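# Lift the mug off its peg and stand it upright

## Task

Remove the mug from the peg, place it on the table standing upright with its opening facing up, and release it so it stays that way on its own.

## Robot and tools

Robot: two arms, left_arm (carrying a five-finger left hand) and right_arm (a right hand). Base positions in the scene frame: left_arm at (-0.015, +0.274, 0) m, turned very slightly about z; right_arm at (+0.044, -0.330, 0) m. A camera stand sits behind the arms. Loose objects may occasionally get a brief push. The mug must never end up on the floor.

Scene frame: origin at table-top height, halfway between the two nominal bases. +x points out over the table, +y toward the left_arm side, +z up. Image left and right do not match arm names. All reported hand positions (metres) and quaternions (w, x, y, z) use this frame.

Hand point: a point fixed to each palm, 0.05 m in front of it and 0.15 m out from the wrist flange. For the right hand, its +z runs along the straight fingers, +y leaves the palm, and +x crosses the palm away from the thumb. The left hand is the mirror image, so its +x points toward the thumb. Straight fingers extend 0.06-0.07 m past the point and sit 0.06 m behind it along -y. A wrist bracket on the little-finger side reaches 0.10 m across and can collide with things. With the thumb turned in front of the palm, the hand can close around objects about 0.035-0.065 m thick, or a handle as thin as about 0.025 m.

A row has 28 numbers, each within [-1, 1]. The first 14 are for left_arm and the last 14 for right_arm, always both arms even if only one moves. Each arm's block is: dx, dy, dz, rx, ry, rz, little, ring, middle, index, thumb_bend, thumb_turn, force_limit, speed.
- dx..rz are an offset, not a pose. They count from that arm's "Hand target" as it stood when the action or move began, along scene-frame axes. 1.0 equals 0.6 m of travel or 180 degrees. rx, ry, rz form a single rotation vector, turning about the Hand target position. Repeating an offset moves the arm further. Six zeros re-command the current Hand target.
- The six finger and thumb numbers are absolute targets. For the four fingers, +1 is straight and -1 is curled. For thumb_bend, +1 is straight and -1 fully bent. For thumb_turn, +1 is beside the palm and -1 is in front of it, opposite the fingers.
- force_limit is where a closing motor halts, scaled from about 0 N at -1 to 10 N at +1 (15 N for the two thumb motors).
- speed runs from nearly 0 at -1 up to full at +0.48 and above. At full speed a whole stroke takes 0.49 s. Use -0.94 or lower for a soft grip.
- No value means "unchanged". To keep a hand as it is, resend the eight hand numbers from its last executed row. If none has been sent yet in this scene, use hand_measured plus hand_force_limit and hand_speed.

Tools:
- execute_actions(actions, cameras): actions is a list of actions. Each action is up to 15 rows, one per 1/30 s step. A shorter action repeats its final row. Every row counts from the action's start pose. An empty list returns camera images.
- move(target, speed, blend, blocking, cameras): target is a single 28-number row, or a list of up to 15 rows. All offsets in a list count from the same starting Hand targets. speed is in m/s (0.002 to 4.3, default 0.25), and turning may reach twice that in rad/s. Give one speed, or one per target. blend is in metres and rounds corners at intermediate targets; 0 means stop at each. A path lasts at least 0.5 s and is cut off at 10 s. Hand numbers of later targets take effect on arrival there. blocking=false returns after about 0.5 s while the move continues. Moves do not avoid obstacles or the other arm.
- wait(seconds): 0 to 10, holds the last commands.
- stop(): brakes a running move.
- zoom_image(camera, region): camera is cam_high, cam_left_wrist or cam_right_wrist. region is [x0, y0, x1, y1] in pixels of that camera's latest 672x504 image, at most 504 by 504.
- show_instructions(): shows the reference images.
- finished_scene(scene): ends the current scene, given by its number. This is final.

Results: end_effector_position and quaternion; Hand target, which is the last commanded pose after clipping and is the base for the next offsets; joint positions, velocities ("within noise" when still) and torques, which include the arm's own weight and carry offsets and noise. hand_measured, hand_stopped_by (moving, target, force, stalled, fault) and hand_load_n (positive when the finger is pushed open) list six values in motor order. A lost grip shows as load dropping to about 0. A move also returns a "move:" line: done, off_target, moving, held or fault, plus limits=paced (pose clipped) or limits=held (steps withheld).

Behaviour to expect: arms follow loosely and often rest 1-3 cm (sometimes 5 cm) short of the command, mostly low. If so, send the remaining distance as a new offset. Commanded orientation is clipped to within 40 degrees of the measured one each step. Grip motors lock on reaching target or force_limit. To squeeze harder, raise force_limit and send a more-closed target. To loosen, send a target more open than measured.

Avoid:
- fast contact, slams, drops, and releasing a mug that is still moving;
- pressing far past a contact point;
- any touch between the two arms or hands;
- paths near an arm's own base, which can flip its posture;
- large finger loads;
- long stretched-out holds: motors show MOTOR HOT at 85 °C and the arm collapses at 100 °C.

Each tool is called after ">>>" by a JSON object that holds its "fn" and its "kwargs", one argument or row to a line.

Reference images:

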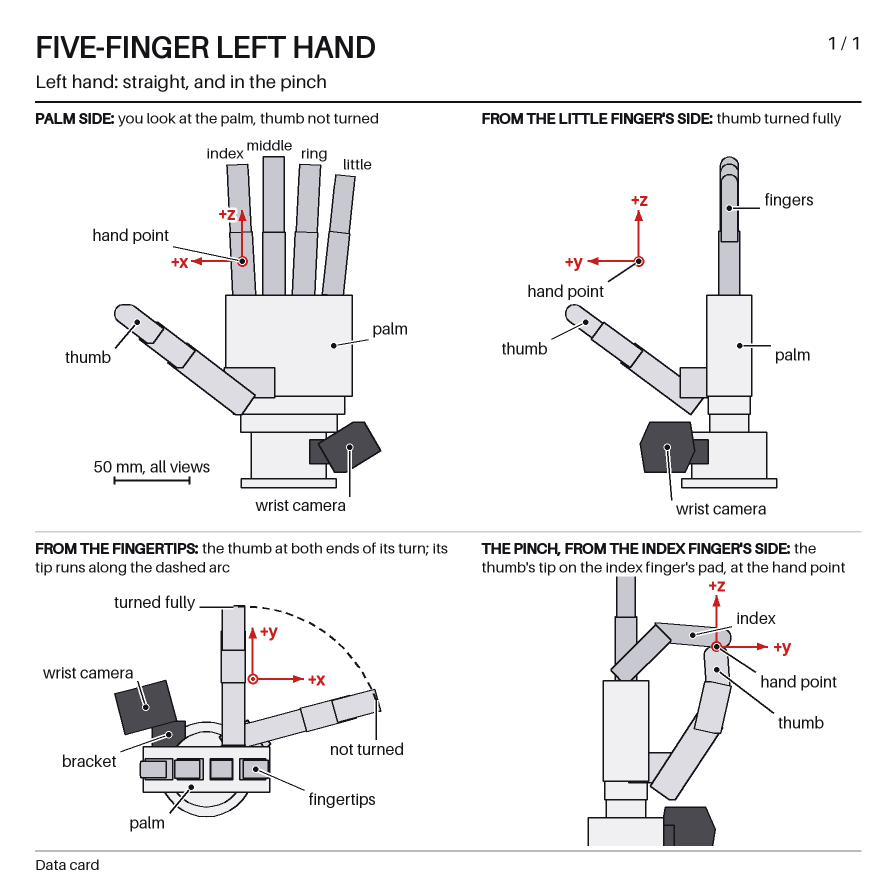

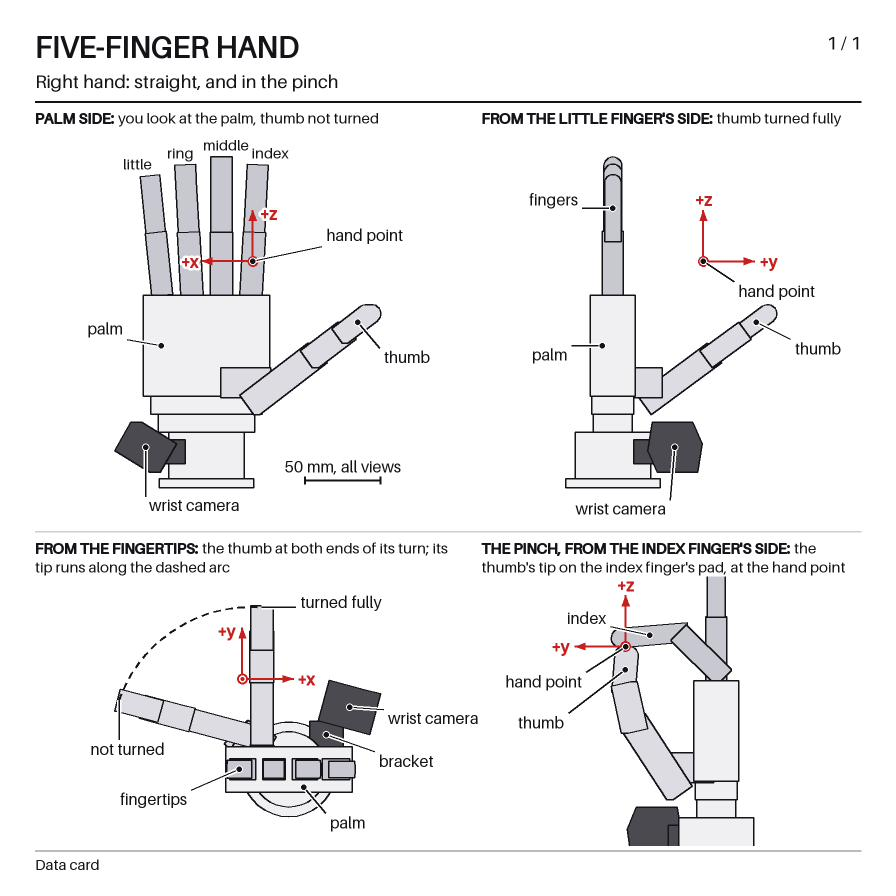

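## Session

>>> {"fn": "execute_actions", "kwargs": {
  "actions": []
}}

>>> {"fn": "zoom_image", "kwargs": {
  "camera": "cam_high",
  "region": [200, 50, 500, 350]
}}

Scene clock: 0.00 s.
left_arm: end_effector_position=(+0.1360, -0.1210, +0.2224) hand_measured=(+1.000, +1.000, +1.000, +1.000, +1.000, +1.000) hand_load_n=(+0.0, +0.0, +0.0, +0.0, +0.0, +0.0) hand_stopped_by=(target, target, target, target, target, target) hand_force_limit=0.00 hand_speed=-0.80 end_effector_quat_wxyz=(+0.570, +0.026, +0.687, -0.450) | right_arm: end_effector_position=(+0.5071, -0.2958, +0.2189) hand_measured=(+1.000, +1.000, +1.000, +1.000, +1.000, +1.000) hand_load_n=(+0.0, +0.0, +0.0, +0.0, +0.0, +0.0) hand_stopped_by=(target, target, target, target, target, target) hand_force_limit=0.00 hand_speed=-0.80 end_effector_quat_wxyz=(+0.154, -0.158, +0.956, -0.193)
Joint positions: left_arm=[-1.621 1.114 0.453 0.751 -0.924 1.011] | right_arm=[0.087 1.275 1.181 -1.122 0.358 1.265]
Joint velocities: within noise
Joint torques (N m): no reading
Motor temperatures (°C): left_arm=[27 27 28 23 26 23] | right_arm=[22 23 29 25 25 25]
Heat: left arm: hottest elbow 28 °C; right arm: hottest elbow 29 °C.
Hand target: left_arm +0.1356, -0.1279, +0.2364; +0.569, +0.015, +0.680, -0.462 | right_arm +0.5134, -0.2952, +0.2260; +0.161, -0.156, +0.955, -0.194

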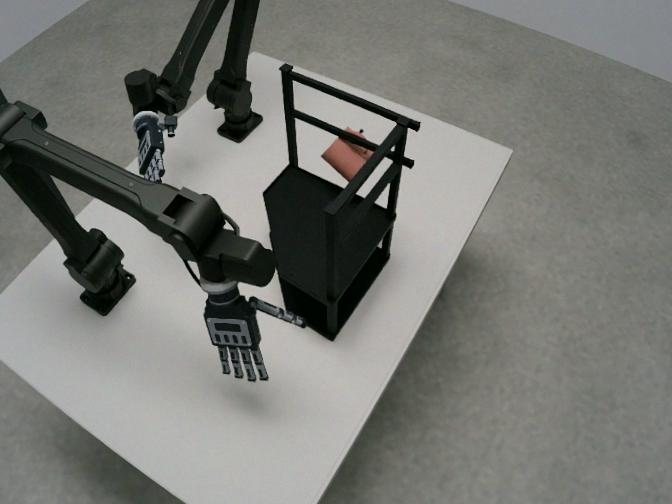

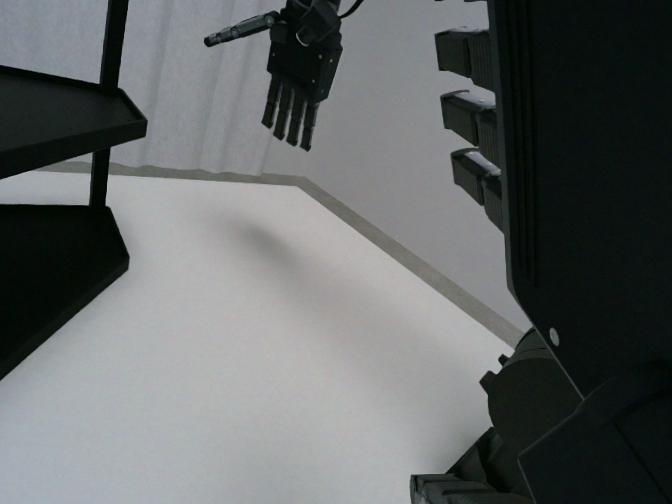

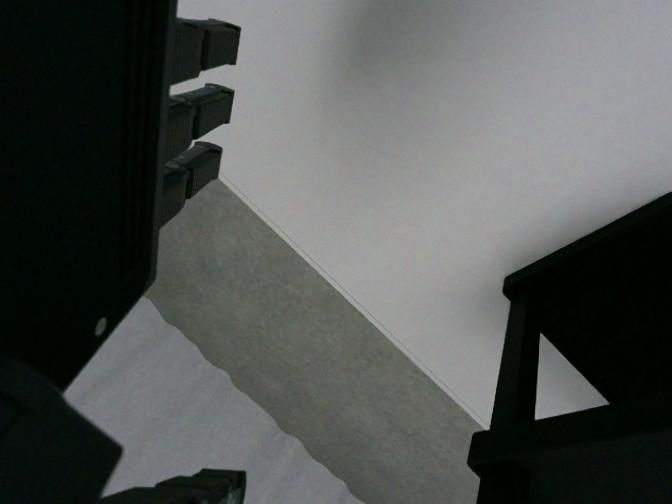

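Scaled by 1.680 from the camera's 672x504 image, which has a finer 960x720 frame.

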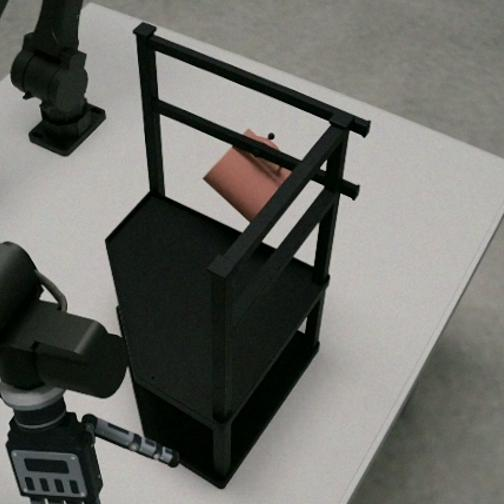

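>>> {"fn": "move", "kwargs": {
  "target": [
    [0.0907, 0.263, 0.273, -0.37, 0.174, 0.117, 1, 1, 1, 1, 1, 1, 0, -0.8, 0, 0, 0, 0, 0, 0, 1, 1, 1, 1, 1, 1, 0, -0.8],
    [0.274, 0.63, 0.206, -0.7382, 0.3474, 0.2339, 1, 1, 1, 1, 1, 1, 0, -0.8, 0, 0, 0, 0, 0, 0, 1, 1, 1, 1, 1, 1, 0, -0.8]
  ],
  "speed": 0.35,
  "blend": [0.08, 0],
  "cameras": ["cam_high", "cam_left_wrist"]
}}

Scene clock: 25.60 s.
left_arm: end_effector_position=(+0.2981, +0.2479, +0.3301) hand_measured=(+1.000, +1.000, +1.000, +1.000, +1.000, +1.000) hand_load_n=(+0.0, +0.0, +0.0, +0.0, +0.0, +0.0) hand_stopped_by=(target, target, target, target, target, target) hand_force_limit=0.00 hand_speed=-0.80 end_effector_quat_wxyz=(+0.009, +0.853, +0.007, +0.521) | right_arm: end_effector_position=(+0.5071, -0.2958, +0.2189) hand_measured=(+1.000, +1.000, +1.000, +1.000, +1.000, +1.000) hand_load_n=(+0.0, +0.0, +0.0, +0.0, +0.0, +0.0) hand_stopped_by=(target, target, target, target, target, target) hand_force_limit=0.00 hand_speed=-0.80 end_effector_quat_wxyz=(+0.154, -0.158, +0.956, -0.193)
Joint positions: left_arm=[0.282 0.378 0.62 -0.732 0.249 -1.465] | right_arm=[0.087 1.275 1.181 -1.122 0.358 1.265]
Joint torques (N m): left_arm=[0.56 2.02 13.74 1.35 0.32 0.25] | right_arm=[-0.97 -8.94 10.62 1.03 0.19 0.01]
Heat: left arm: hottest elbow 30 °C; right arm: hottest elbow 31 °C.
Hand target: left_arm +0.3000, +0.2502, +0.3599; +0.000, +0.843, +0.000, +0.537 | right_arm +0.5134, -0.2952, +0.2260; +0.161, -0.156, +0.955, -0.194
Off the commanded pose: left_arm 0.030 m, 3 deg | right_arm 0.010 m, 1 deg.
move: off_target (left_arm)
Images, in order (width x height): cam_high 672x504, cam_left_wrist 672x504.

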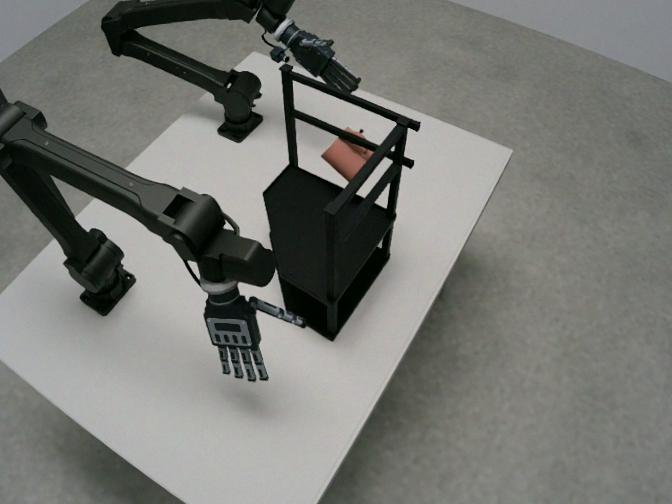

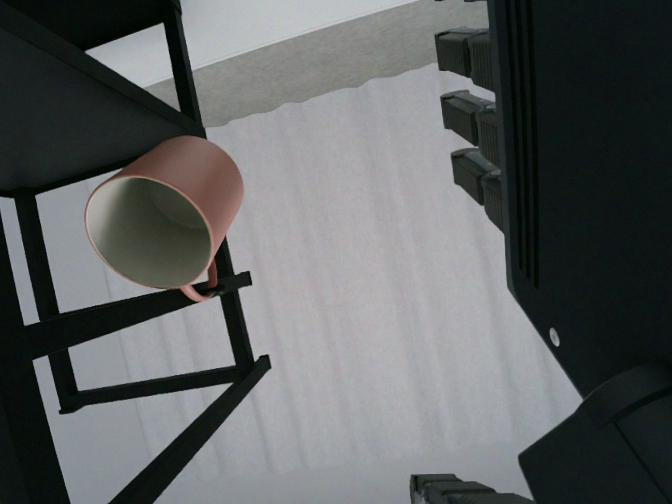

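>>> {"fn": "zoom_image", "kwargs": {
  "camera": "cam_left_wrist",
  "region": [60, 110, 280, 320]
}}

>>> {"fn": "zoom_image", "kwargs": {
  "camera": "cam_high",
  "region": [260, 20, 440, 200]
}}

Scaled by 2.291 from the camera's 672x504 image, which has a finer 960x720 frame.

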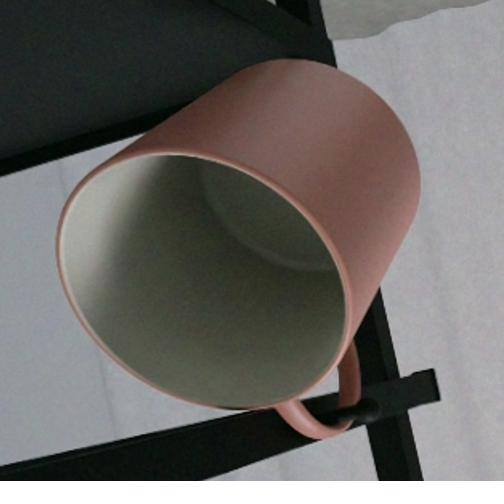

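Scaled by 2.800 from the camera's 672x504 image, which has a finer 960x720 frame.

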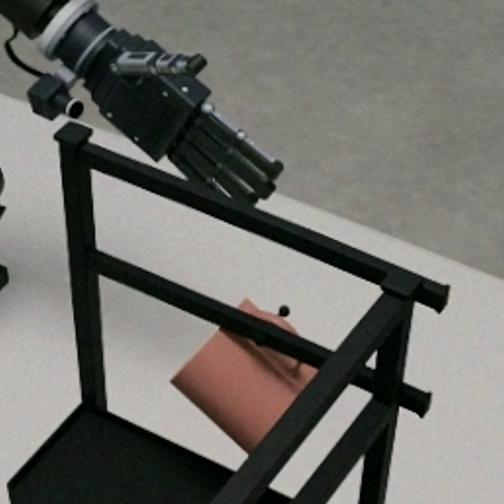

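>>> {"fn": "move", "kwargs": {
  "target": [
    [0.055, -0.132, 0.037, 0, 0.011, 0, 1, 1, 1, 1, 0, -1, 0, -0.2, 0, 0, 0, 0, 0, 0, 1, 1, 1, 1, 1, 1, 0, -0.8],
    [0.135, -0.178, -0.002, 0, 0.011, 0, 1, 1, 1, 1, 0, -1, 0, -0.2, 0, 0, 0, 0, 0, 0, 1, 1, 1, 1, 1, 1, 0, -0.8]
  ],
  "speed": [0.15, 0.12],
  "blend": [0.02, 0],
  "cameras": ["cam_high", "cam_left_wrist"]
}}

Scene clock: 68.50 s.
left_arm: end_effector_position=(+0.3707, +0.1494, +0.3190) hand_measured=(+1.000, +1.000, +1.000, +1.000, +0.000, -1.000) hand_load_n=(+0.0, +0.0, +0.0, +0.0, +0.0, +0.0) hand_stopped_by=(target, target, target, target, target, target) hand_force_limit=0.00 hand_speed=-0.20 end_effector_quat_wxyz=(-0.014, +0.870, -0.010, +0.494) | right_arm: end_effector_position=(+0.5071, -0.2958, +0.2189) hand_measured=(+1.000, +1.000, +1.000, +1.000, +1.000, +1.000) hand_load_n=(+0.0, +0.0, +0.0, +0.0, +0.0, +0.0) hand_stopped_by=(target, target, target, target, target, target) hand_force_limit=0.00 hand_speed=-0.80 end_effector_quat_wxyz=(+0.154, -0.158, +0.956, -0.193)
Joint positions: left_arm=[-0.302 0.68 0.712 -0.595 -0.282 -1.705] | right_arm=[0.087 1.275 1.181 -1.122 0.358 1.265]
Joint torques (N m): left_arm=[-0.97 -1.79 13.79 2.25 -0.3 -0.09] | right_arm=[-0.67 -8.47 10.73 1.06 0.19 0]
Motor temperatures (°C): left_arm=[27 27 35 23 26 23] | right_arm=[22 25 34 25 25 25]
Heat: left arm: hottest elbow 35 °C; right arm: hottest elbow 34 °C.
Hand target: left_arm +0.3811, +0.1434, +0.3588; +0.000, +0.853, +0.000, +0.523 | right_arm +0.5134, -0.2952, +0.2260; +0.161, -0.156, +0.955, -0.194
Off the commanded pose: left_arm 0.041 m, 4 deg | right_arm 0.010 m, 1 deg.
move: off_target (left_arm)
Images, in order (width x height): cam_high 672x504, cam_left_wrist 672x504.

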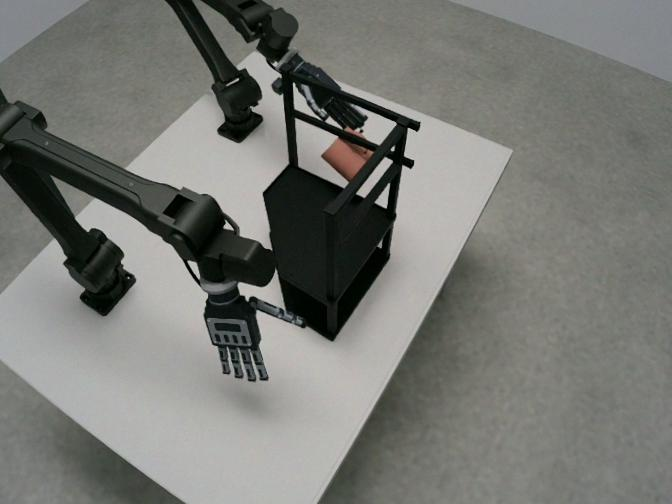

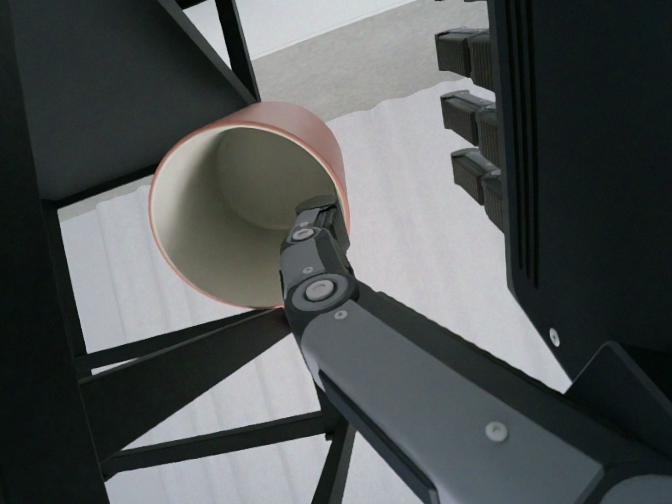

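>>> {"fn": "move", "kwargs": {
  "target": [0.0838, -0.019, -0.0253, 0, 0, 0, 1, 1, 1, 1, 0, -1, 0, -0.2, 0, 0, 0, 0, 0, 0, 1, 1, 1, 1, 1, 1, 0, -0.8],
  "speed": 0.08,
  "cameras": ["cam_left_wrist"]
}}

Scene clock: 82.57 s.
left_arm: end_effector_position=(+0.4156, +0.1335, +0.3026) hand_measured=(+1.000, +1.000, +1.000, +1.000, +0.000, -1.000) hand_load_n=(+0.0, +0.0, +0.0, +0.0, +0.0, +0.0) hand_stopped_by=(target, target, target, target, target, target) hand_force_limit=0.00 hand_speed=-0.20 end_effector_quat_wxyz=(-0.011, +0.870, -0.012, +0.493) | right_arm: end_effector_position=(+0.5071, -0.2958, +0.2189) hand_measured=(+1.000, +1.000, +1.000, +1.000, +1.000, +1.000) hand_load_n=(+0.0, +0.0, +0.0, +0.0, +0.0, +0.0) hand_stopped_by=(target, target, target, target, target, target) hand_force_limit=0.00 hand_speed=-0.80 end_effector_quat_wxyz=(+0.154, -0.158, +0.956, -0.193)
Joint positions: left_arm=[-0.302 0.84 0.734 -0.457 -0.274 -1.706] | right_arm=[0.087 1.275 1.181 -1.122 0.358 1.265]
Joint torques (N m): left_arm=[0.44 -3.78 14.05 2.26 0.06 0.01] | right_arm=[-0.5 -8.88 10.73 1.05 0.18 -0.03]
Heat: left arm: hottest elbow 39 °C; right arm: hottest elbow 34 °C.
Hand target: left_arm +0.4313, +0.1319, +0.3434; +0.000, +0.853, +0.000, +0.522 | right_arm +0.5134, -0.2952, +0.2260; +0.161, -0.156, +0.955, -0.194
Off the commanded pose: left_arm 0.044 m, 4 deg | right_arm 0.010 m, 1 deg.
move: off_target (left_arm)
Images, in order (width x height): cam_left_wrist 672x504.

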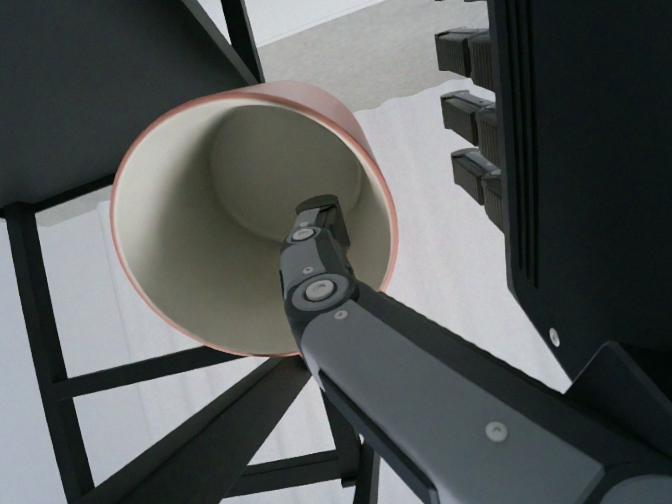

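>>> {"fn": "move", "kwargs": {
  "target": [0.0217, -0.0375, -0.005, 0, -0.02, 0, 1, 1, 1, 1, 0, -1, 0, -0.2, 0, 0, 0, 0, 0, 0, 1, 1, 1, 1, 1, 1, 0, -0.8],
  "speed": 0.05,
  "cameras": ["cam_left_wrist"]
}}

Scene clock: 101.97 s.
left_arm: end_effector_position=(+0.4345, +0.1162, +0.3127) hand_measured=(+1.000, +1.000, +1.000, +1.000, +0.000, -1.000) hand_load_n=(+0.0, +0.0, +0.0, +0.0, +0.0, +0.0) hand_stopped_by=(target, target, target, target, target, target) hand_force_limit=0.00 hand_speed=-0.20 end_effector_quat_wxyz=(-0.012, +0.849, -0.009, +0.528) | right_arm: end_effector_position=(+0.5071, -0.2958, +0.2189) hand_measured=(+1.000, +1.000, +1.000, +1.000, +1.000, +1.000) hand_load_n=(+0.0, +0.0, +0.0, +0.0, +0.0, +0.0) hand_stopped_by=(target, target, target, target, target, target) hand_force_limit=0.00 hand_speed=-0.80 end_effector_quat_wxyz=(+0.154, -0.158, +0.956, -0.193)
Joint positions: left_arm=[-0.349 0.894 0.734 -0.325 -0.332 -1.707] | right_arm=[0.087 1.275 1.181 -1.122 0.358 1.265]
Joint torques (N m): left_arm=[-0.97 -4.42 12.45 2.3 -0.3 -0.1] | right_arm=[-0.5 -8.59 10.61 0.96 0.18 0]
Motor temperatures (°C): left_arm=[27 27 42 23 26 23] | right_arm=[22 25 35 25 25 25]
Heat: left arm: hottest elbow 42 °C; right arm: hottest elbow 35 °C.
Hand target: left_arm +0.4442, +0.1094, +0.3406; +0.000, +0.836, +0.000, +0.549 | right_arm +0.5134, -0.2952, +0.2260; +0.161, -0.156, +0.955, -0.194
Off the commanded pose: left_arm 0.030 m, 3 deg | right_arm 0.010 m, 1 deg.
move: off_target (left_arm)
Images, in order (width x height): cam_left_wrist 672x504.

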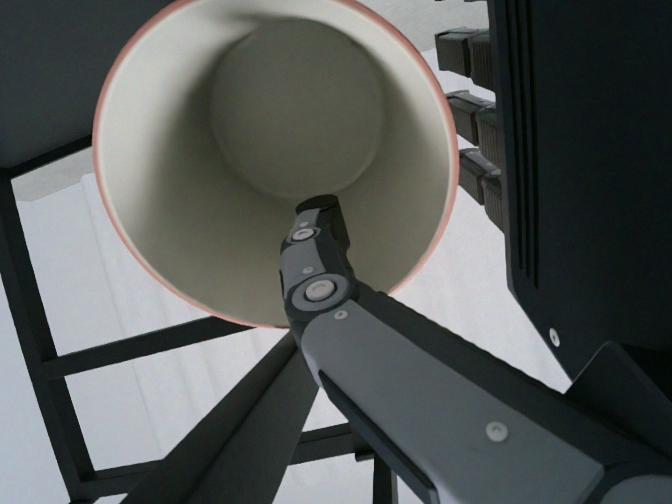

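>>> {"fn": "move", "kwargs": {
  "target": [-0.0177, -0.013, -0.0395, 0, 0, 0, 1, 1, 1, 1, 0, -1, 0, -0.2, 0, 0, 0, 0, 0, 0, 1, 1, 1, 1, 1, 1, 0, -0.8],
  "speed": 0.05,
  "cameras": ["cam_left_wrist"]
}}

Scene clock: 110.73 s.
left_arm: end_effector_position=(+0.4328, +0.1093, +0.3115) hand_measured=(+1.000, +1.000, +1.000, +1.000, +0.000, -1.000) hand_load_n=(+0.0, +0.0, +0.0, +0.0, +0.0, +0.0) hand_stopped_by=(target, target, target, target, target, target) hand_force_limit=0.00 hand_speed=-0.20 end_effector_quat_wxyz=(-0.011, +0.840, -0.003, +0.542) | right_arm: end_effector_position=(+0.5071, -0.2958, +0.2189) hand_measured=(+1.000, +1.000, +1.000, +1.000, +1.000, +1.000) hand_load_n=(+0.0, +0.0, +0.0, +0.0, +0.0, +0.0) hand_stopped_by=(target, target, target, target, target, target) hand_force_limit=0.00 hand_speed=-0.80 end_effector_quat_wxyz=(+0.154, -0.158, +0.956, -0.193)
Joint positions: left_arm=[-0.381 0.894 0.709 -0.273 -0.371 -1.723] | right_arm=[0.087 1.275 1.181 -1.122 0.358 1.265]
Joint torques (N m): left_arm=[-1.55 -4.72 9.48 2.28 -0.22 -0.12] | right_arm=[-0.97 -9 10.73 1.02 0.2 -0.02]
Heat: left arm: hottest elbow 42 °C; right arm: hottest elbow 35 °C.
Hand target: left_arm +0.4337, +0.1017, +0.3170; +0.000, +0.836, +0.000, +0.549 | right_arm +0.5134, -0.2952, +0.2260; +0.161, -0.156, +0.955, -0.194
Off the commanded pose: left_arm 0.009 m, 2 deg | right_arm 0.010 m, 1 deg.
move: done
Images, in order (width x height): cam_left_wrist 672x504.

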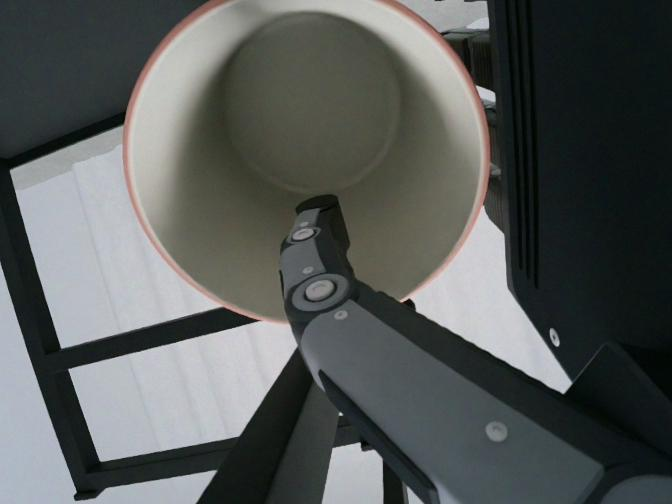

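>>> {"fn": "move", "kwargs": {
  "target": [-0.0177, 0.0075, -0.042, 0, 0, 0, 1, 1, 1, 1, 0, -1, 0, -0.2, 0, 0, 0, 0, 0, 0, 1, 1, 1, 1, 1, 1, 0, -0.8],
  "speed": 0.05,
  "cameras": ["cam_left_wrist"]
}}

Scene clock: 117.30 s.
left_arm: end_effector_position=(+0.4233, +0.1097, +0.2761) hand_measured=(+1.000, +1.000, +1.000, +1.000, +0.000, -1.000) hand_load_n=(+0.0, +0.0, +0.0, +0.0, +0.0, -0.5) hand_stopped_by=(target, target, target, target, target, target) hand_force_limit=0.00 hand_speed=-0.20 end_effector_quat_wxyz=(-0.012, +0.846, -0.008, +0.533) | right_arm: end_effector_position=(+0.5071, -0.2958, +0.2189) hand_measured=(+1.000, +1.000, +1.000, +1.000, +1.000, +1.000) hand_load_n=(+0.0, +0.0, +0.0, +0.0, +0.0, -0.5) hand_stopped_by=(target, target, target, target, target, target) hand_force_limit=0.00 hand_speed=-0.80 end_effector_quat_wxyz=(+0.154, -0.158, +0.956, -0.193)
Joint positions: left_arm=[-0.388 0.894 0.628 -0.215 -0.371 -1.725] | right_arm=[0.087 1.275 1.181 -1.122 0.358 1.265]
Joint torques (N m): left_arm=[-0.85 -6.12 9.5 2.28 -0.21 -0.1] | right_arm=[-0.62 -8.64 10.73 0.99 0.21 -0.01]
Heat: left arm: hottest elbow 41 °C; right arm: hottest elbow 35 °C.
Hand target: left_arm +0.4230, +0.1061, +0.2918; +0.000, +0.836, +0.000, +0.549 | right_arm +0.5134, -0.2952, +0.2260; +0.161, -0.156, +0.955, -0.194
Off the commanded pose: left_arm 0.016 m, 3 deg | right_arm 0.010 m, 1 deg.
move: off_target (left_arm)
Images, in order (width x height): cam_left_wrist 672x504.

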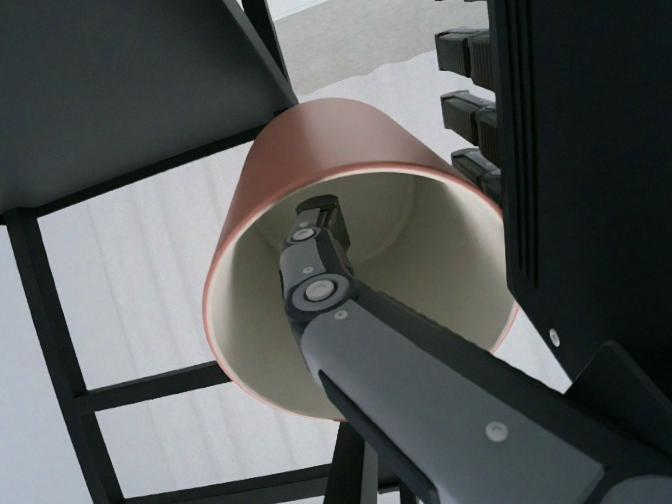

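>>> {"fn": "move", "kwargs": {
  "target": [0.003, 0, 0.022, 0, 0, 0, 1, 1, 1, 1, 0, -1, 0, -0.2, 0, 0, 0, 0, 0, 0, 1, 1, 1, 1, 1, 1, 0, -0.8],
  "speed": 0.04,
  "cameras": ["cam_left_wrist"]
}}

Scene clock: 129.40 s.
left_arm: end_effector_position=(+0.4217, +0.1103, +0.2767) hand_measured=(+1.000, +1.000, +1.000, +1.000, +0.000, -1.000) hand_load_n=(+0.0, +0.0, +0.0, +0.0, +0.0, -0.5) hand_stopped_by=(target, target, target, target, target, target) hand_force_limit=0.00 hand_speed=-0.20 end_effector_quat_wxyz=(-0.013, +0.846, -0.008, +0.533) | right_arm: end_effector_position=(+0.5071, -0.2958, +0.2189) hand_measured=(+1.000, +1.000, +1.000, +1.000, +1.000, +1.000) hand_load_n=(+0.0, +0.0, +0.0, +0.0, +0.0, -0.5) hand_stopped_by=(target, target, target, target, target, target) hand_force_limit=0.00 hand_speed=-0.80 end_effector_quat_wxyz=(+0.154, -0.158, +0.956, -0.193)
Joint positions: left_arm=[-0.388 0.887 0.628 -0.223 -0.371 -1.725] | right_arm=[0.087 1.275 1.181 -1.122 0.358 1.265]
Joint torques (N m): left_arm=[-0.79 -6.07 11.95 1.29 -0.11 -0.09] | right_arm=[-0.56 -8.64 10.7 0.96 0.2 0]
Heat: left arm: hottest elbow 41 °C; right arm: hottest elbow 35 °C.
Hand target: left_arm +0.4249, +0.1061, +0.3049; +0.000, +0.836, +0.000, +0.549 | right_arm +0.5134, -0.2952, +0.2260; +0.161, -0.156, +0.955, -0.194
Off the commanded pose: left_arm 0.029 m, 3 deg | right_arm 0.010 m, 1 deg.
move: off_target (left_arm)
Images, in order (width x height): cam_left_wrist 672x504.

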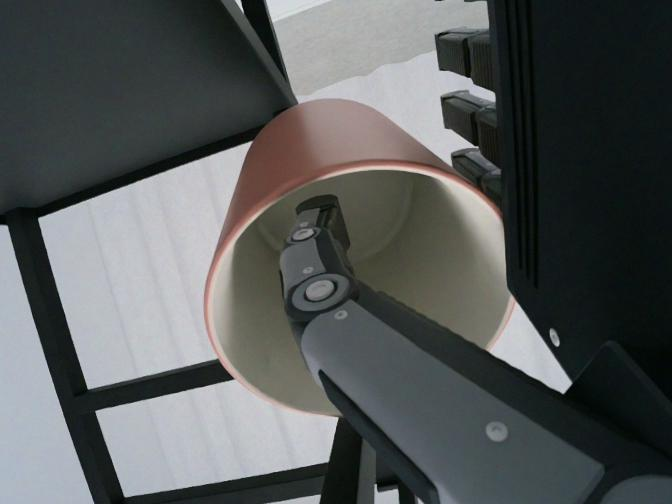

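>>> {"fn": "move", "kwargs": {
  "target": [0, 0, 0.018, 0, 0, 0, 1, 1, 1, 1, 0, -1, 0, -0.2, 0, 0, 0, 0, 0, 0, 1, 1, 1, 1, 1, 1, 0, -0.8],
  "speed": 0.04,
  "cameras": ["cam_left_wrist"]
}}

Scene clock: 132.97 s.
left_arm: end_effector_position=(+0.4171, +0.1123, +0.2732) hand_measured=(+1.000, +1.000, +1.000, +1.000, +0.000, -1.000) hand_load_n=(+0.0, +0.0, +0.0, +0.0, +0.0, -0.5) hand_stopped_by=(target, target, target, target, target, target) hand_force_limit=0.00 hand_speed=-0.20 end_effector_quat_wxyz=(-0.016, +0.852, -0.011, +0.524) | right_arm: end_effector_position=(+0.5071, -0.2958, +0.2189) hand_measured=(+1.000, +1.000, +1.000, +1.000, +1.000, +1.000) hand_load_n=(+0.0, +0.0, +0.0, +0.0, +0.0, +0.0) hand_stopped_by=(target, target, target, target, target, target) hand_force_limit=0.00 hand_speed=-0.80 end_effector_quat_wxyz=(+0.154, -0.158, +0.956, -0.193)
Joint positions: left_arm=[-0.388 0.875 0.628 -0.257 -0.371 -1.725] | right_arm=[0.087 1.275 1.181 -1.122 0.358 1.265]
Joint torques (N m): left_arm=[-0.73 -5.89 13.72 1.33 -0.11 -0.08] | right_arm=[-0.73 -8.76 10.73 1.01 0.21 -0.03]
Heat: left arm: hottest elbow 41 °C; right arm: hottest elbow 36 °C.
Hand target: left_arm +0.4249, +0.1061, +0.3158; +0.000, +0.836, +0.000, +0.549 | right_arm +0.5134, -0.2952, +0.2260; +0.161, -0.156, +0.955, -0.194
Off the commanded pose: left_arm 0.044 m, 4 deg | right_arm 0.010 m, 1 deg.
move: off_target (left_arm)
Images, in order (width x height): cam_left_wrist 672x504.

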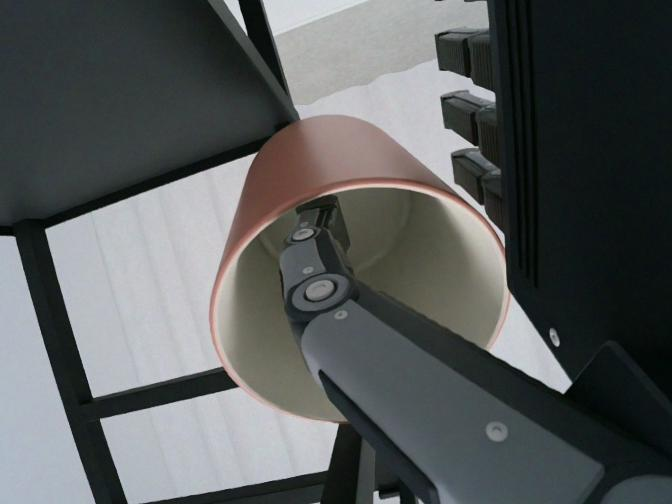

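>>> {"fn": "move", "kwargs": {
  "target": [0, 0, 0.008, 0, 0, 0, 1, 1, 1, 1, 0, -1, 0, -0.2, 0, 0, 0, 0, 0, 0, 1, 1, 1, 1, 1, 1, 0, -0.8],
  "speed": 0.04,
  "cameras": ["cam_left_wrist"]
}}

Scene clock: 142.57 s.
left_arm: end_effector_position=(+0.4171, +0.1123, +0.2804) hand_measured=(+1.000, +1.000, +1.000, +1.000, +0.000, -1.000) hand_load_n=(+0.0, +0.0, +0.0, +0.0, +0.0, +0.0) hand_stopped_by=(target, target, target, target, target, target) hand_force_limit=0.00 hand_speed=-0.20 end_effector_quat_wxyz=(-0.015, +0.850, -0.010, +0.526) | right_arm: end_effector_position=(+0.5071, -0.2958, +0.2189) hand_measured=(+1.000, +1.000, +1.000, +1.000, +1.000, +1.000) hand_load_n=(+0.0, +0.0, +0.0, +0.5, +0.0, +0.0) hand_stopped_by=(target, target, target, target, target, target) hand_force_limit=0.00 hand_speed=-0.80 end_effector_quat_wxyz=(+0.154, -0.158, +0.956, -0.193)
Joint positions: left_arm=[-0.388 0.869 0.641 -0.271 -0.371 -1.725] | right_arm=[0.087 1.275 1.181 -1.122 0.358 1.265]
Joint torques (N m): left_arm=[-0.79 -5.48 13.67 1.26 -0.11 -0.08] | right_arm=[-0.73 -8.64 10.67 1.09 0.22 -0.01]
Heat: left arm: hottest elbow 43 °C; right arm: hottest elbow 36 °C.
Hand target: left_arm +0.4248, +0.1061, +0.3205; +0.000, +0.836, +0.000, +0.549 | right_arm +0.5134, -0.2952, +0.2260; +0.161, -0.156, +0.955, -0.194
Off the commanded pose: left_arm 0.041 m, 4 deg | right_arm 0.010 m, 1 deg.
move: off_target (left_arm)
Images, in order (width x height): cam_left_wrist 672x504.

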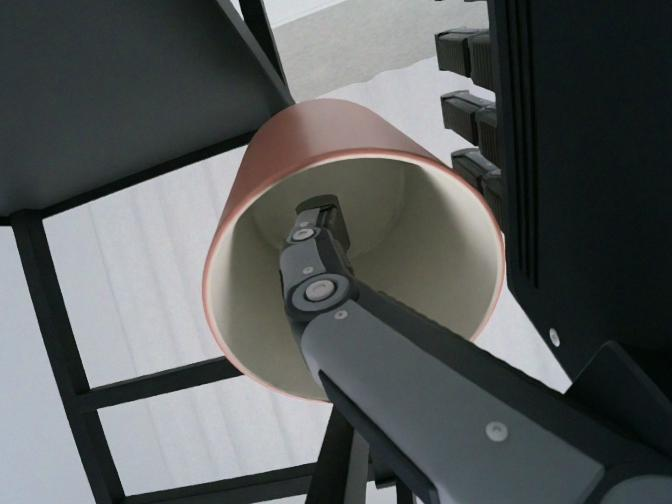

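>>> {"fn": "move", "kwargs": {
  "target": [0.003, -0.003, 0.014, 0, 0, 0, 1, 1, 1, 1, 0, -1, 0, -0.2, 0, 0, 0, 0, 0, 0, 1, 1, 1, 1, 1, 1, 0, -0.8],
  "speed": 0.04,
  "cameras": ["cam_left_wrist"]
}}

Scene clock: 145.47 s.
left_arm: end_effector_position=(+0.4192, +0.1112, +0.2901) hand_measured=(+1.000, +1.000, +1.000, +1.000, +0.000, -1.000) hand_load_n=(+0.0, +0.0, +0.0, +0.0, +0.0, +0.0) hand_stopped_by=(target, target, target, target, target, target) hand_force_limit=0.00 hand_speed=-0.20 end_effector_quat_wxyz=(-0.015, +0.850, -0.010, +0.527) | right_arm: end_effector_position=(+0.5071, -0.2958, +0.2189) hand_measured=(+1.000, +1.000, +1.000, +1.000, +1.000, +1.000) hand_load_n=(+0.0, +0.0, +0.0, +0.0, +0.0, +0.0) hand_stopped_by=(target, target, target, target, target, target) hand_force_limit=0.00 hand_speed=-0.80 end_effector_quat_wxyz=(+0.154, -0.158, +0.956, -0.193)
Joint positions: left_arm=[-0.389 0.869 0.665 -0.292 -0.371 -1.725] | right_arm=[0.087 1.275 1.181 -1.122 0.358 1.265]
Joint torques (N m): left_arm=[-0.97 -5.19 13.74 1.36 -0.24 -0.1] | right_arm=[-0.73 -8.53 10.65 1.06 0.18 0.01]
Heat: left arm: hottest elbow 43 °C; right arm: hottest elbow 36 °C.
Hand target: left_arm +0.4266, +0.1042, +0.3289; +0.000, +0.836, -0.001, +0.549 | right_arm +0.5134, -0.2952, +0.2260; +0.161, -0.156, +0.955, -0.194
Off the commanded pose: left_arm 0.040 m, 4 deg | right_arm 0.010 m, 1 deg.
move: off_target (left_arm)
Images, in order (width x height): cam_left_wrist 672x504.

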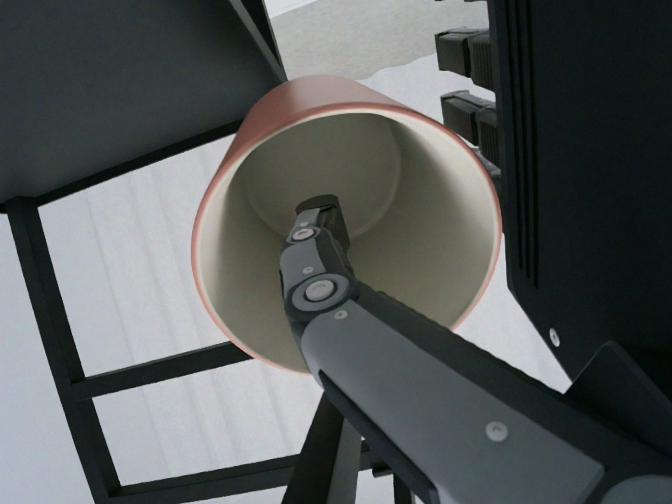

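>>> {"fn": "move", "kwargs": {
  "target": [0.0133, 0.003, 0.002, 0, 0, 0, 1, 1, 1, 1, 0, -1, 0, -0.2, 0, 0, 0, 0, 0, 0, 1, 1, 1, 1, 1, 1, 0, -0.8],
  "speed": 0.04,
  "cameras": ["cam_left_wrist"]
}}

Scene clock: 150.97 s.
left_arm: end_effector_position=(+0.4215, +0.1085, +0.2962) hand_measured=(+1.000, +1.000, +1.000, +1.000, +0.000, -1.000) hand_load_n=(+0.0, +0.0, +0.0, +0.0, +0.0, +0.0) hand_stopped_by=(target, target, target, target, target, target) hand_force_limit=0.00 hand_speed=-0.20 end_effector_quat_wxyz=(-0.010, +0.848, -0.011, +0.530) | right_arm: end_effector_position=(+0.5071, -0.2958, +0.2189) hand_measured=(+1.000, +1.000, +1.000, +1.000, +1.000, +1.000) hand_load_n=(+0.0, +0.0, +0.0, +0.0, +0.0, +0.0) hand_stopped_by=(target, target, target, target, target, target) hand_force_limit=0.00 hand_speed=-0.80 end_effector_quat_wxyz=(+0.154, -0.158, +0.956, -0.193)
Joint positions: left_arm=[-0.389 0.873 0.678 -0.293 -0.363 -1.725] | right_arm=[0.087 1.275 1.181 -1.122 0.358 1.265]
Joint torques (N m): left_arm=[0.32 -4.01 13.71 1.68 0.04 -0.01] | right_arm=[-0.79 -8.7 10.69 1.03 0.2 -0.01]
Heat: left arm: hottest elbow 42 °C; right arm: hottest elbow 36 °C.
Hand target: left_arm +0.4346, +0.1061, +0.3301; +0.000, +0.836, +0.000, +0.549 | right_arm +0.5134, -0.2952, +0.2260; +0.161, -0.156, +0.955, -0.194
Off the commanded pose: left_arm 0.036 m, 3 deg | right_arm 0.010 m, 1 deg.
move: off_target (left_arm)
Images, in order (width x height): cam_left_wrist 672x504.

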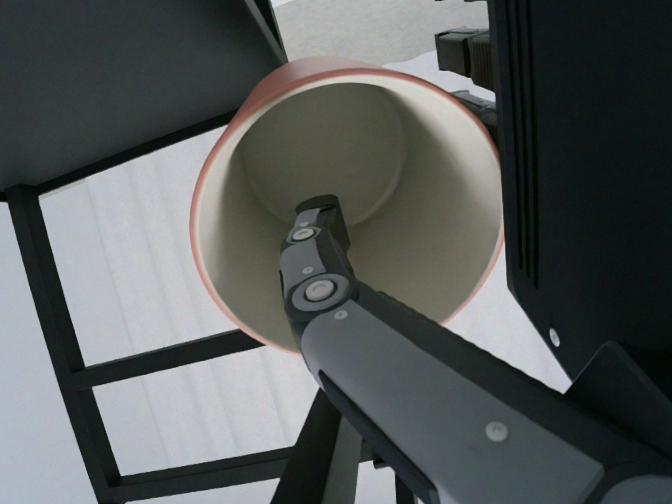

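>>> {"fn": "move", "kwargs": {
  "target": [0.018, 0.006, -0.01, 0, 0, 0, 1, 1, 1, 1, 0, -1, 0, -0.2, 0, 0, 0, 0, 0, 0, 1, 1, 1, 1, 1, 1, 0, -0.8],
  "speed": 0.04,
  "cameras": ["cam_left_wrist"]
}}

Scene clock: 158.70 s.
left_arm: end_effector_position=(+0.4297, +0.1121, +0.2871) hand_measured=(+1.000, +1.000, +1.000, +1.000, +0.000, -1.000) hand_load_n=(+0.0, -0.5, +0.0, +0.0, +0.0, +0.0) hand_stopped_by=(target, target, target, target, target, target) hand_force_limit=0.00 hand_speed=-0.20 end_effector_quat_wxyz=(-0.009, +0.852, -0.009, +0.523) | right_arm: end_effector_position=(+0.5071, -0.2958, +0.2189) hand_measured=(+1.000, +1.000, +1.000, +1.000, +1.000, +1.000) hand_load_n=(+0.0, -0.5, +0.0, +0.0, +0.0, +0.0) hand_stopped_by=(target, target, target, target, target, target) hand_force_limit=0.00 hand_speed=-0.80 end_effector_quat_wxyz=(+0.154, -0.158, +0.956, -0.193)
Joint positions: left_arm=[-0.365 0.903 0.678 -0.277 -0.34 -1.725] | right_arm=[0.087 1.275 1.181 -1.122 0.358 1.265]
Joint torques (N m): left_arm=[0.5 -4.42 13.57 2.29 0.05 0.11] | right_arm=[-0.62 -8.59 10.66 1.09 0.21 -0.01]
Heat: left arm: hottest elbow 43 °C; right arm: hottest elbow 36 °C.
Hand target: left_arm +0.4454, +0.1098, +0.3242; +0.000, +0.836, +0.000, +0.549 | right_arm +0.5134, -0.2952, +0.2260; +0.161, -0.156, +0.955, -0.194
Off the commanded pose: left_arm 0.040 m, 4 deg | right_arm 0.010 m, 1 deg.
move: off_target (left_arm)
Images, in order (width x height): cam_left_wrist 672x504.

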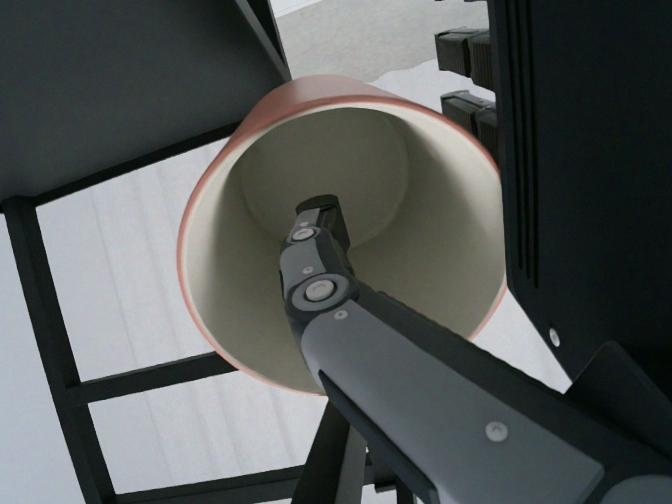

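>>> {"fn": "move", "kwargs": {
  "target": [
    [0, 0, 0, 0, 0, 0, 1, 1, 1, 1, -0.45, -1, 0.067, -0.7, 0, 0, 0, 0, 0, 0, 1, 1, 1, 1, 1, 1, 0, -0.8],
    [0, 0, 0, 0, 0, 0, 1, 1, 1, 1, -1, -1, 0.067, -0.94, 0, 0, 0, 0, 0, 0, 1, 1, 1, 1, 1, 1, 0, -0.8]
  ],
  "speed": 0.05,
  "cameras": ["cam_left_wrist"]
}}

Scene clock: 168.63 s.
left_arm: end_effector_position=(+0.4309, +0.1129, +0.2899) hand_measured=(+1.000, +1.000, +1.000, +1.000, -0.816, -1.000) hand_load_n=(+0.0, -0.5, +0.0, -0.5, +8.0, +1.5) hand_stopped_by=(target, target, target, target, force, target) hand_force_limit=0.07 hand_speed=-0.94 end_effector_quat_wxyz=(-0.008, +0.851, -0.007, +0.525) | right_arm: end_effector_position=(+0.5071, -0.2958, +0.2189) hand_measured=(+1.000, +1.000, +1.000, +1.000, +1.000, +1.000) hand_load_n=(+0.0, +0.0, +0.0, +0.0, +0.0, +0.0) hand_stopped_by=(target, target, target, target, target, target) hand_force_limit=0.00 hand_speed=-0.80 end_effector_quat_wxyz=(+0.154, -0.158, +0.956, -0.193)
Joint positions: left_arm=[-0.363 0.903 0.681 -0.273 -0.34 -1.725] | right_arm=[0.087 1.275 1.181 -1.122 0.358 1.265]
Joint torques (N m): left_arm=[0.32 -4.31 13.44 2.18 0.04 0.12] | right_arm=[-0.62 -8.64 10.67 1.09 0.2 0]
Heat: left arm: hottest elbow 44 °C; right arm: hottest elbow 36 °C.
Hand target: left_arm +0.4454, +0.1098, +0.3241; +0.000, +0.836, +0.000, +0.549 | right_arm +0.5134, -0.2952, +0.2260; +0.161, -0.156, +0.955, -0.194
Off the commanded pose: left_arm 0.037 m, 3 deg | right_arm 0.010 m, 1 deg.
move: off_target (left_arm); target 2's new numbers were sent with left_arm's hand 0.040 m and 4 deg from that target
Images, in order (width x height): cam_left_wrist 672x504.

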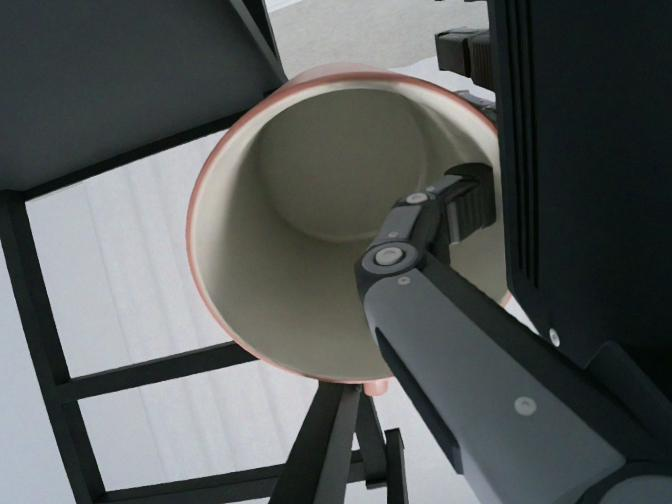

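>>> {"fn": "move", "kwargs": {
  "target": [
    [0, 0, 0, 0, 0, 0, 0.2, 0.2, 1, 1, -1, -1, -0.5, -0.85, 0, 0, 0, 0, 0, 0, 1, 1, 1, 1, 1, 1, 0, -0.8],
    [0, 0.02, 0.015, 0, 0, 0, 0.2, 0.2, 1, 1, -1, -1, -0.5, -0.85, 0, 0, 0, 0, 0, 0, 1, 1, 1, 1, 1, 1, 0, -0.8],
    [0, 0.11, 0.015, 0, 0, 0, 0.2, 0.2, 1, 1, -1, -1, -0.5, -0.85, 0, 0, 0, 0, 0, 0, 1, 1, 1, 1, 1, 1, 0, -0.8]
  ],
  "speed": 0.06,
  "blend": [0, 0.005, 0],
  "cameras": ["cam_high", "cam_left_wrist"]
}}

Scene clock: 179.33 s.
left_arm: end_effector_position=(+0.4415, +0.1744, +0.2922) hand_measured=(+0.200, +0.752, +1.000, +1.000, -0.816, -1.000) hand_load_n=(+0.0, +2.0, +0.0, +0.0, +9.5, +0.5) hand_stopped_by=(target, force, target, target, force, target) hand_force_limit=-0.50 hand_speed=-0.85 end_effector_quat_wxyz=(-0.006, +0.857, -0.005, +0.516) | right_arm: end_effector_position=(+0.5071, -0.2958, +0.2189) hand_measured=(+1.000, +1.000, +1.000, +1.000, +1.000, +1.000) hand_load_n=(+0.0, +0.0, +0.0, +0.0, +0.0, +0.0) hand_stopped_by=(target, target, target, target, target, target) hand_force_limit=0.00 hand_speed=-0.80 end_effector_quat_wxyz=(+0.154, -0.158, +0.956, -0.193)
Joint positions: left_arm=[-0.135 0.883 0.687 -0.295 -0.133 -1.625] | right_arm=[0.087 1.275 1.181 -1.122 0.358 1.265]
Joint torques (N m): left_arm=[0.26 -7.36 12.26 2.1 0.17 0.06] | right_arm=[-0.67 -8.7 10.69 0.95 0.2 -0.03]
Heat: left arm: hottest elbow 42 °C; right arm: hottest elbow 36 °C.
Hand target: left_arm +0.4454, +0.1757, +0.3331; +0.000, +0.836, +0.000, +0.549 | right_arm +0.5134, -0.2952, +0.2260; +0.161, -0.156, +0.955, -0.194
Off the commanded pose: left_arm 0.041 m, 5 deg | right_arm 0.010 m, 1 deg.
move: off_target (left_arm)
Images, in order (width x height): cam_high 672x504, cam_left_wrist 672x504.

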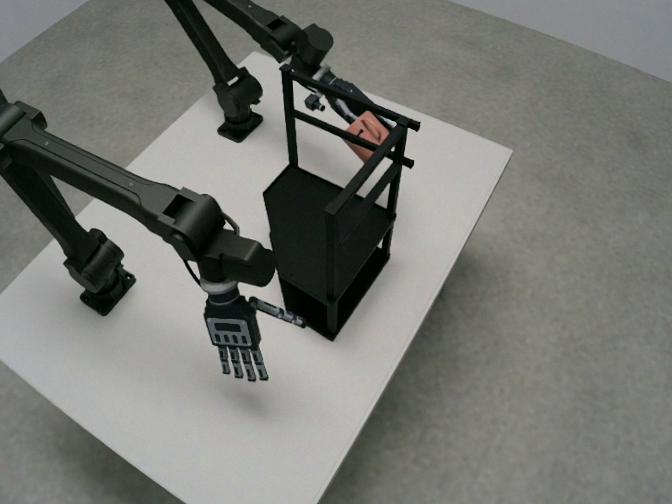

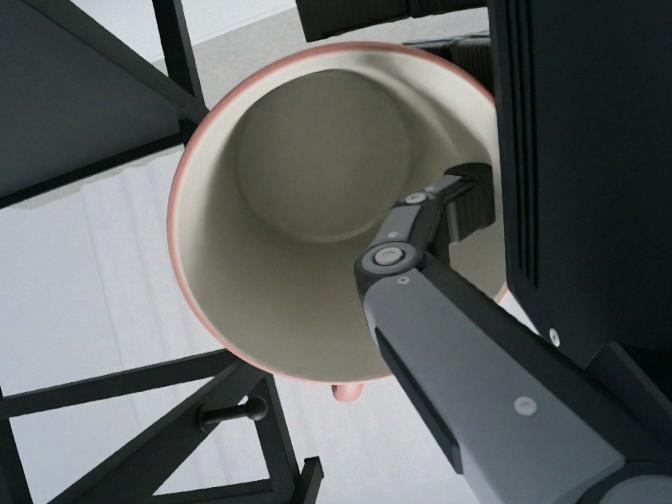

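>>> {"fn": "move", "kwargs": {
  "target": [
    [0, 0.107, 0.033, 0, 0, 0, 0.2, 0.2, 1, 1, -1, -1, -0.5, -0.85, 0, 0, 0, 0, 0, 0, 1, 1, 1, 1, 1, 1, 0, -0.8],
    [-0.026, 0.2405, -0.022, 0, 0.303, 0, 0.2, 0.2, 1, 1, -1, -1, -0.5, -0.85, 0, 0, 0, 0, 0, 0, 1, 1, 1, 1, 1, 1, 0, -0.8],
    [-0.026, 0.249, -0.247, 0.0249, 0.4019, 0.0183, 0.2, 0.2, 1, 1, -1, -1, -0.5, -0.85, 0, 0, 0, 0, 0, 0, 1, 1, 1, 1, 1, 1, 0, -0.8]
  ],
  "speed": [0.1, 0.2, 0.15],
  "blend": [0.02, 0.04, 0],
  "cameras": ["cam_high", "cam_left_wrist"]
}}

>>> {"fn": "zoom_image", "kwargs": {
  "camera": "cam_high",
  "region": [310, 50, 450, 200]
}}

Scene clock: 202.03 s.
left_arm: end_effector_position=(+0.4226, +0.3270, +0.1712) hand_measured=(+0.200, +0.752, +1.000, +1.000, -0.816, -1.000) hand_load_n=(+0.0, +1.0, +0.0, +0.5, +4.5, +1.0) hand_stopped_by=(target, force, target, target, force, target) hand_force_limit=-0.50 hand_speed=-0.85 end_effector_quat_wxyz=(-0.039, +0.997, -0.002, -0.069) | right_arm: end_effector_position=(+0.5071, -0.2958, +0.2189) hand_measured=(+1.000, +1.000, +1.000, +1.000, +1.000, +1.000) hand_load_n=(+0.0, +0.0, +0.0, +0.0, +0.0, +0.0) hand_stopped_by=(target, target, target, target, target, target) hand_force_limit=0.00 hand_speed=-0.80 end_effector_quat_wxyz=(+0.154, -0.158, +0.956, -0.193)
Joint positions: left_arm=[0.232 1.539 1.366 -1.515 -0.107 -1.352] | right_arm=[0.087 1.275 1.181 -1.122 0.358 1.265]
Joint torques (N m): left_arm=[-1.03 -15.09 9.2 0.03 -0.12 -0.04] | right_arm=[-0.67 -8.59 10.66 1.06 0.18 -0.02]
Heat: left arm: hottest elbow 41 °C; right arm: hottest elbow 36 °C.
Hand target: left_arm +0.4298, +0.3251, +0.1848; -0.045, +0.998, +0.002, -0.050 | right_arm +0.5134, -0.2952, +0.2260; +0.161, -0.156, +0.955, -0.194
Off the commanded pose: left_arm 0.016 m, 2 deg | right_arm 0.010 m, 1 deg.
move: off_target (left_arm)
Images, in order (width x height): cam_high 672x504, cam_left_wrist 672x504.

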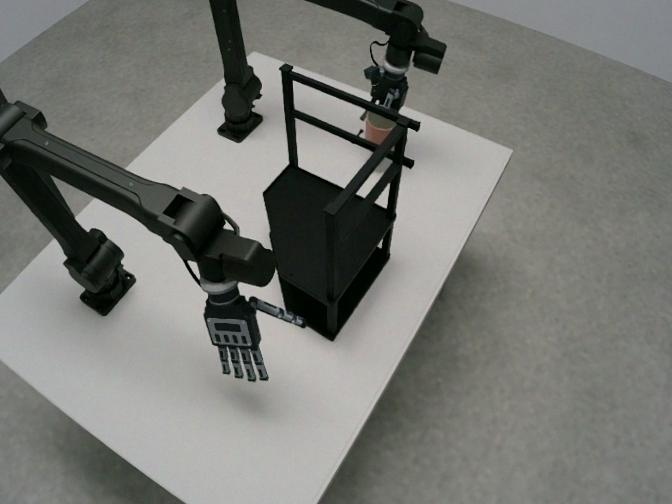

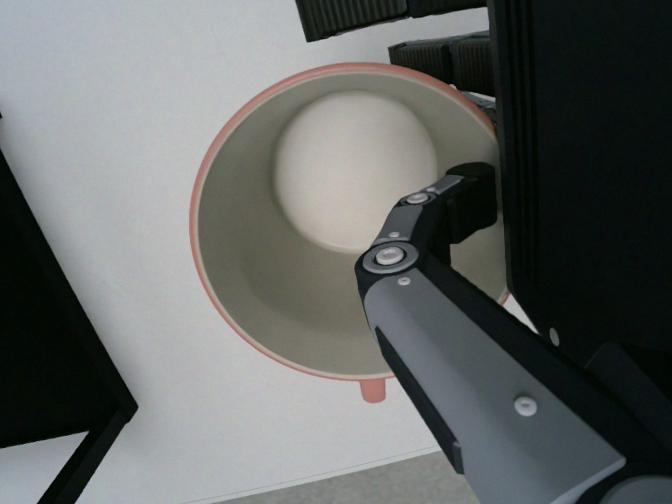

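Scaled by 3.360 from the camera's 672x504 image, which has a finer 960x720 frame.

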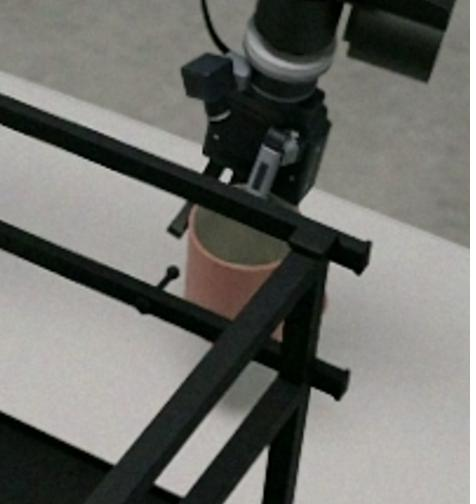

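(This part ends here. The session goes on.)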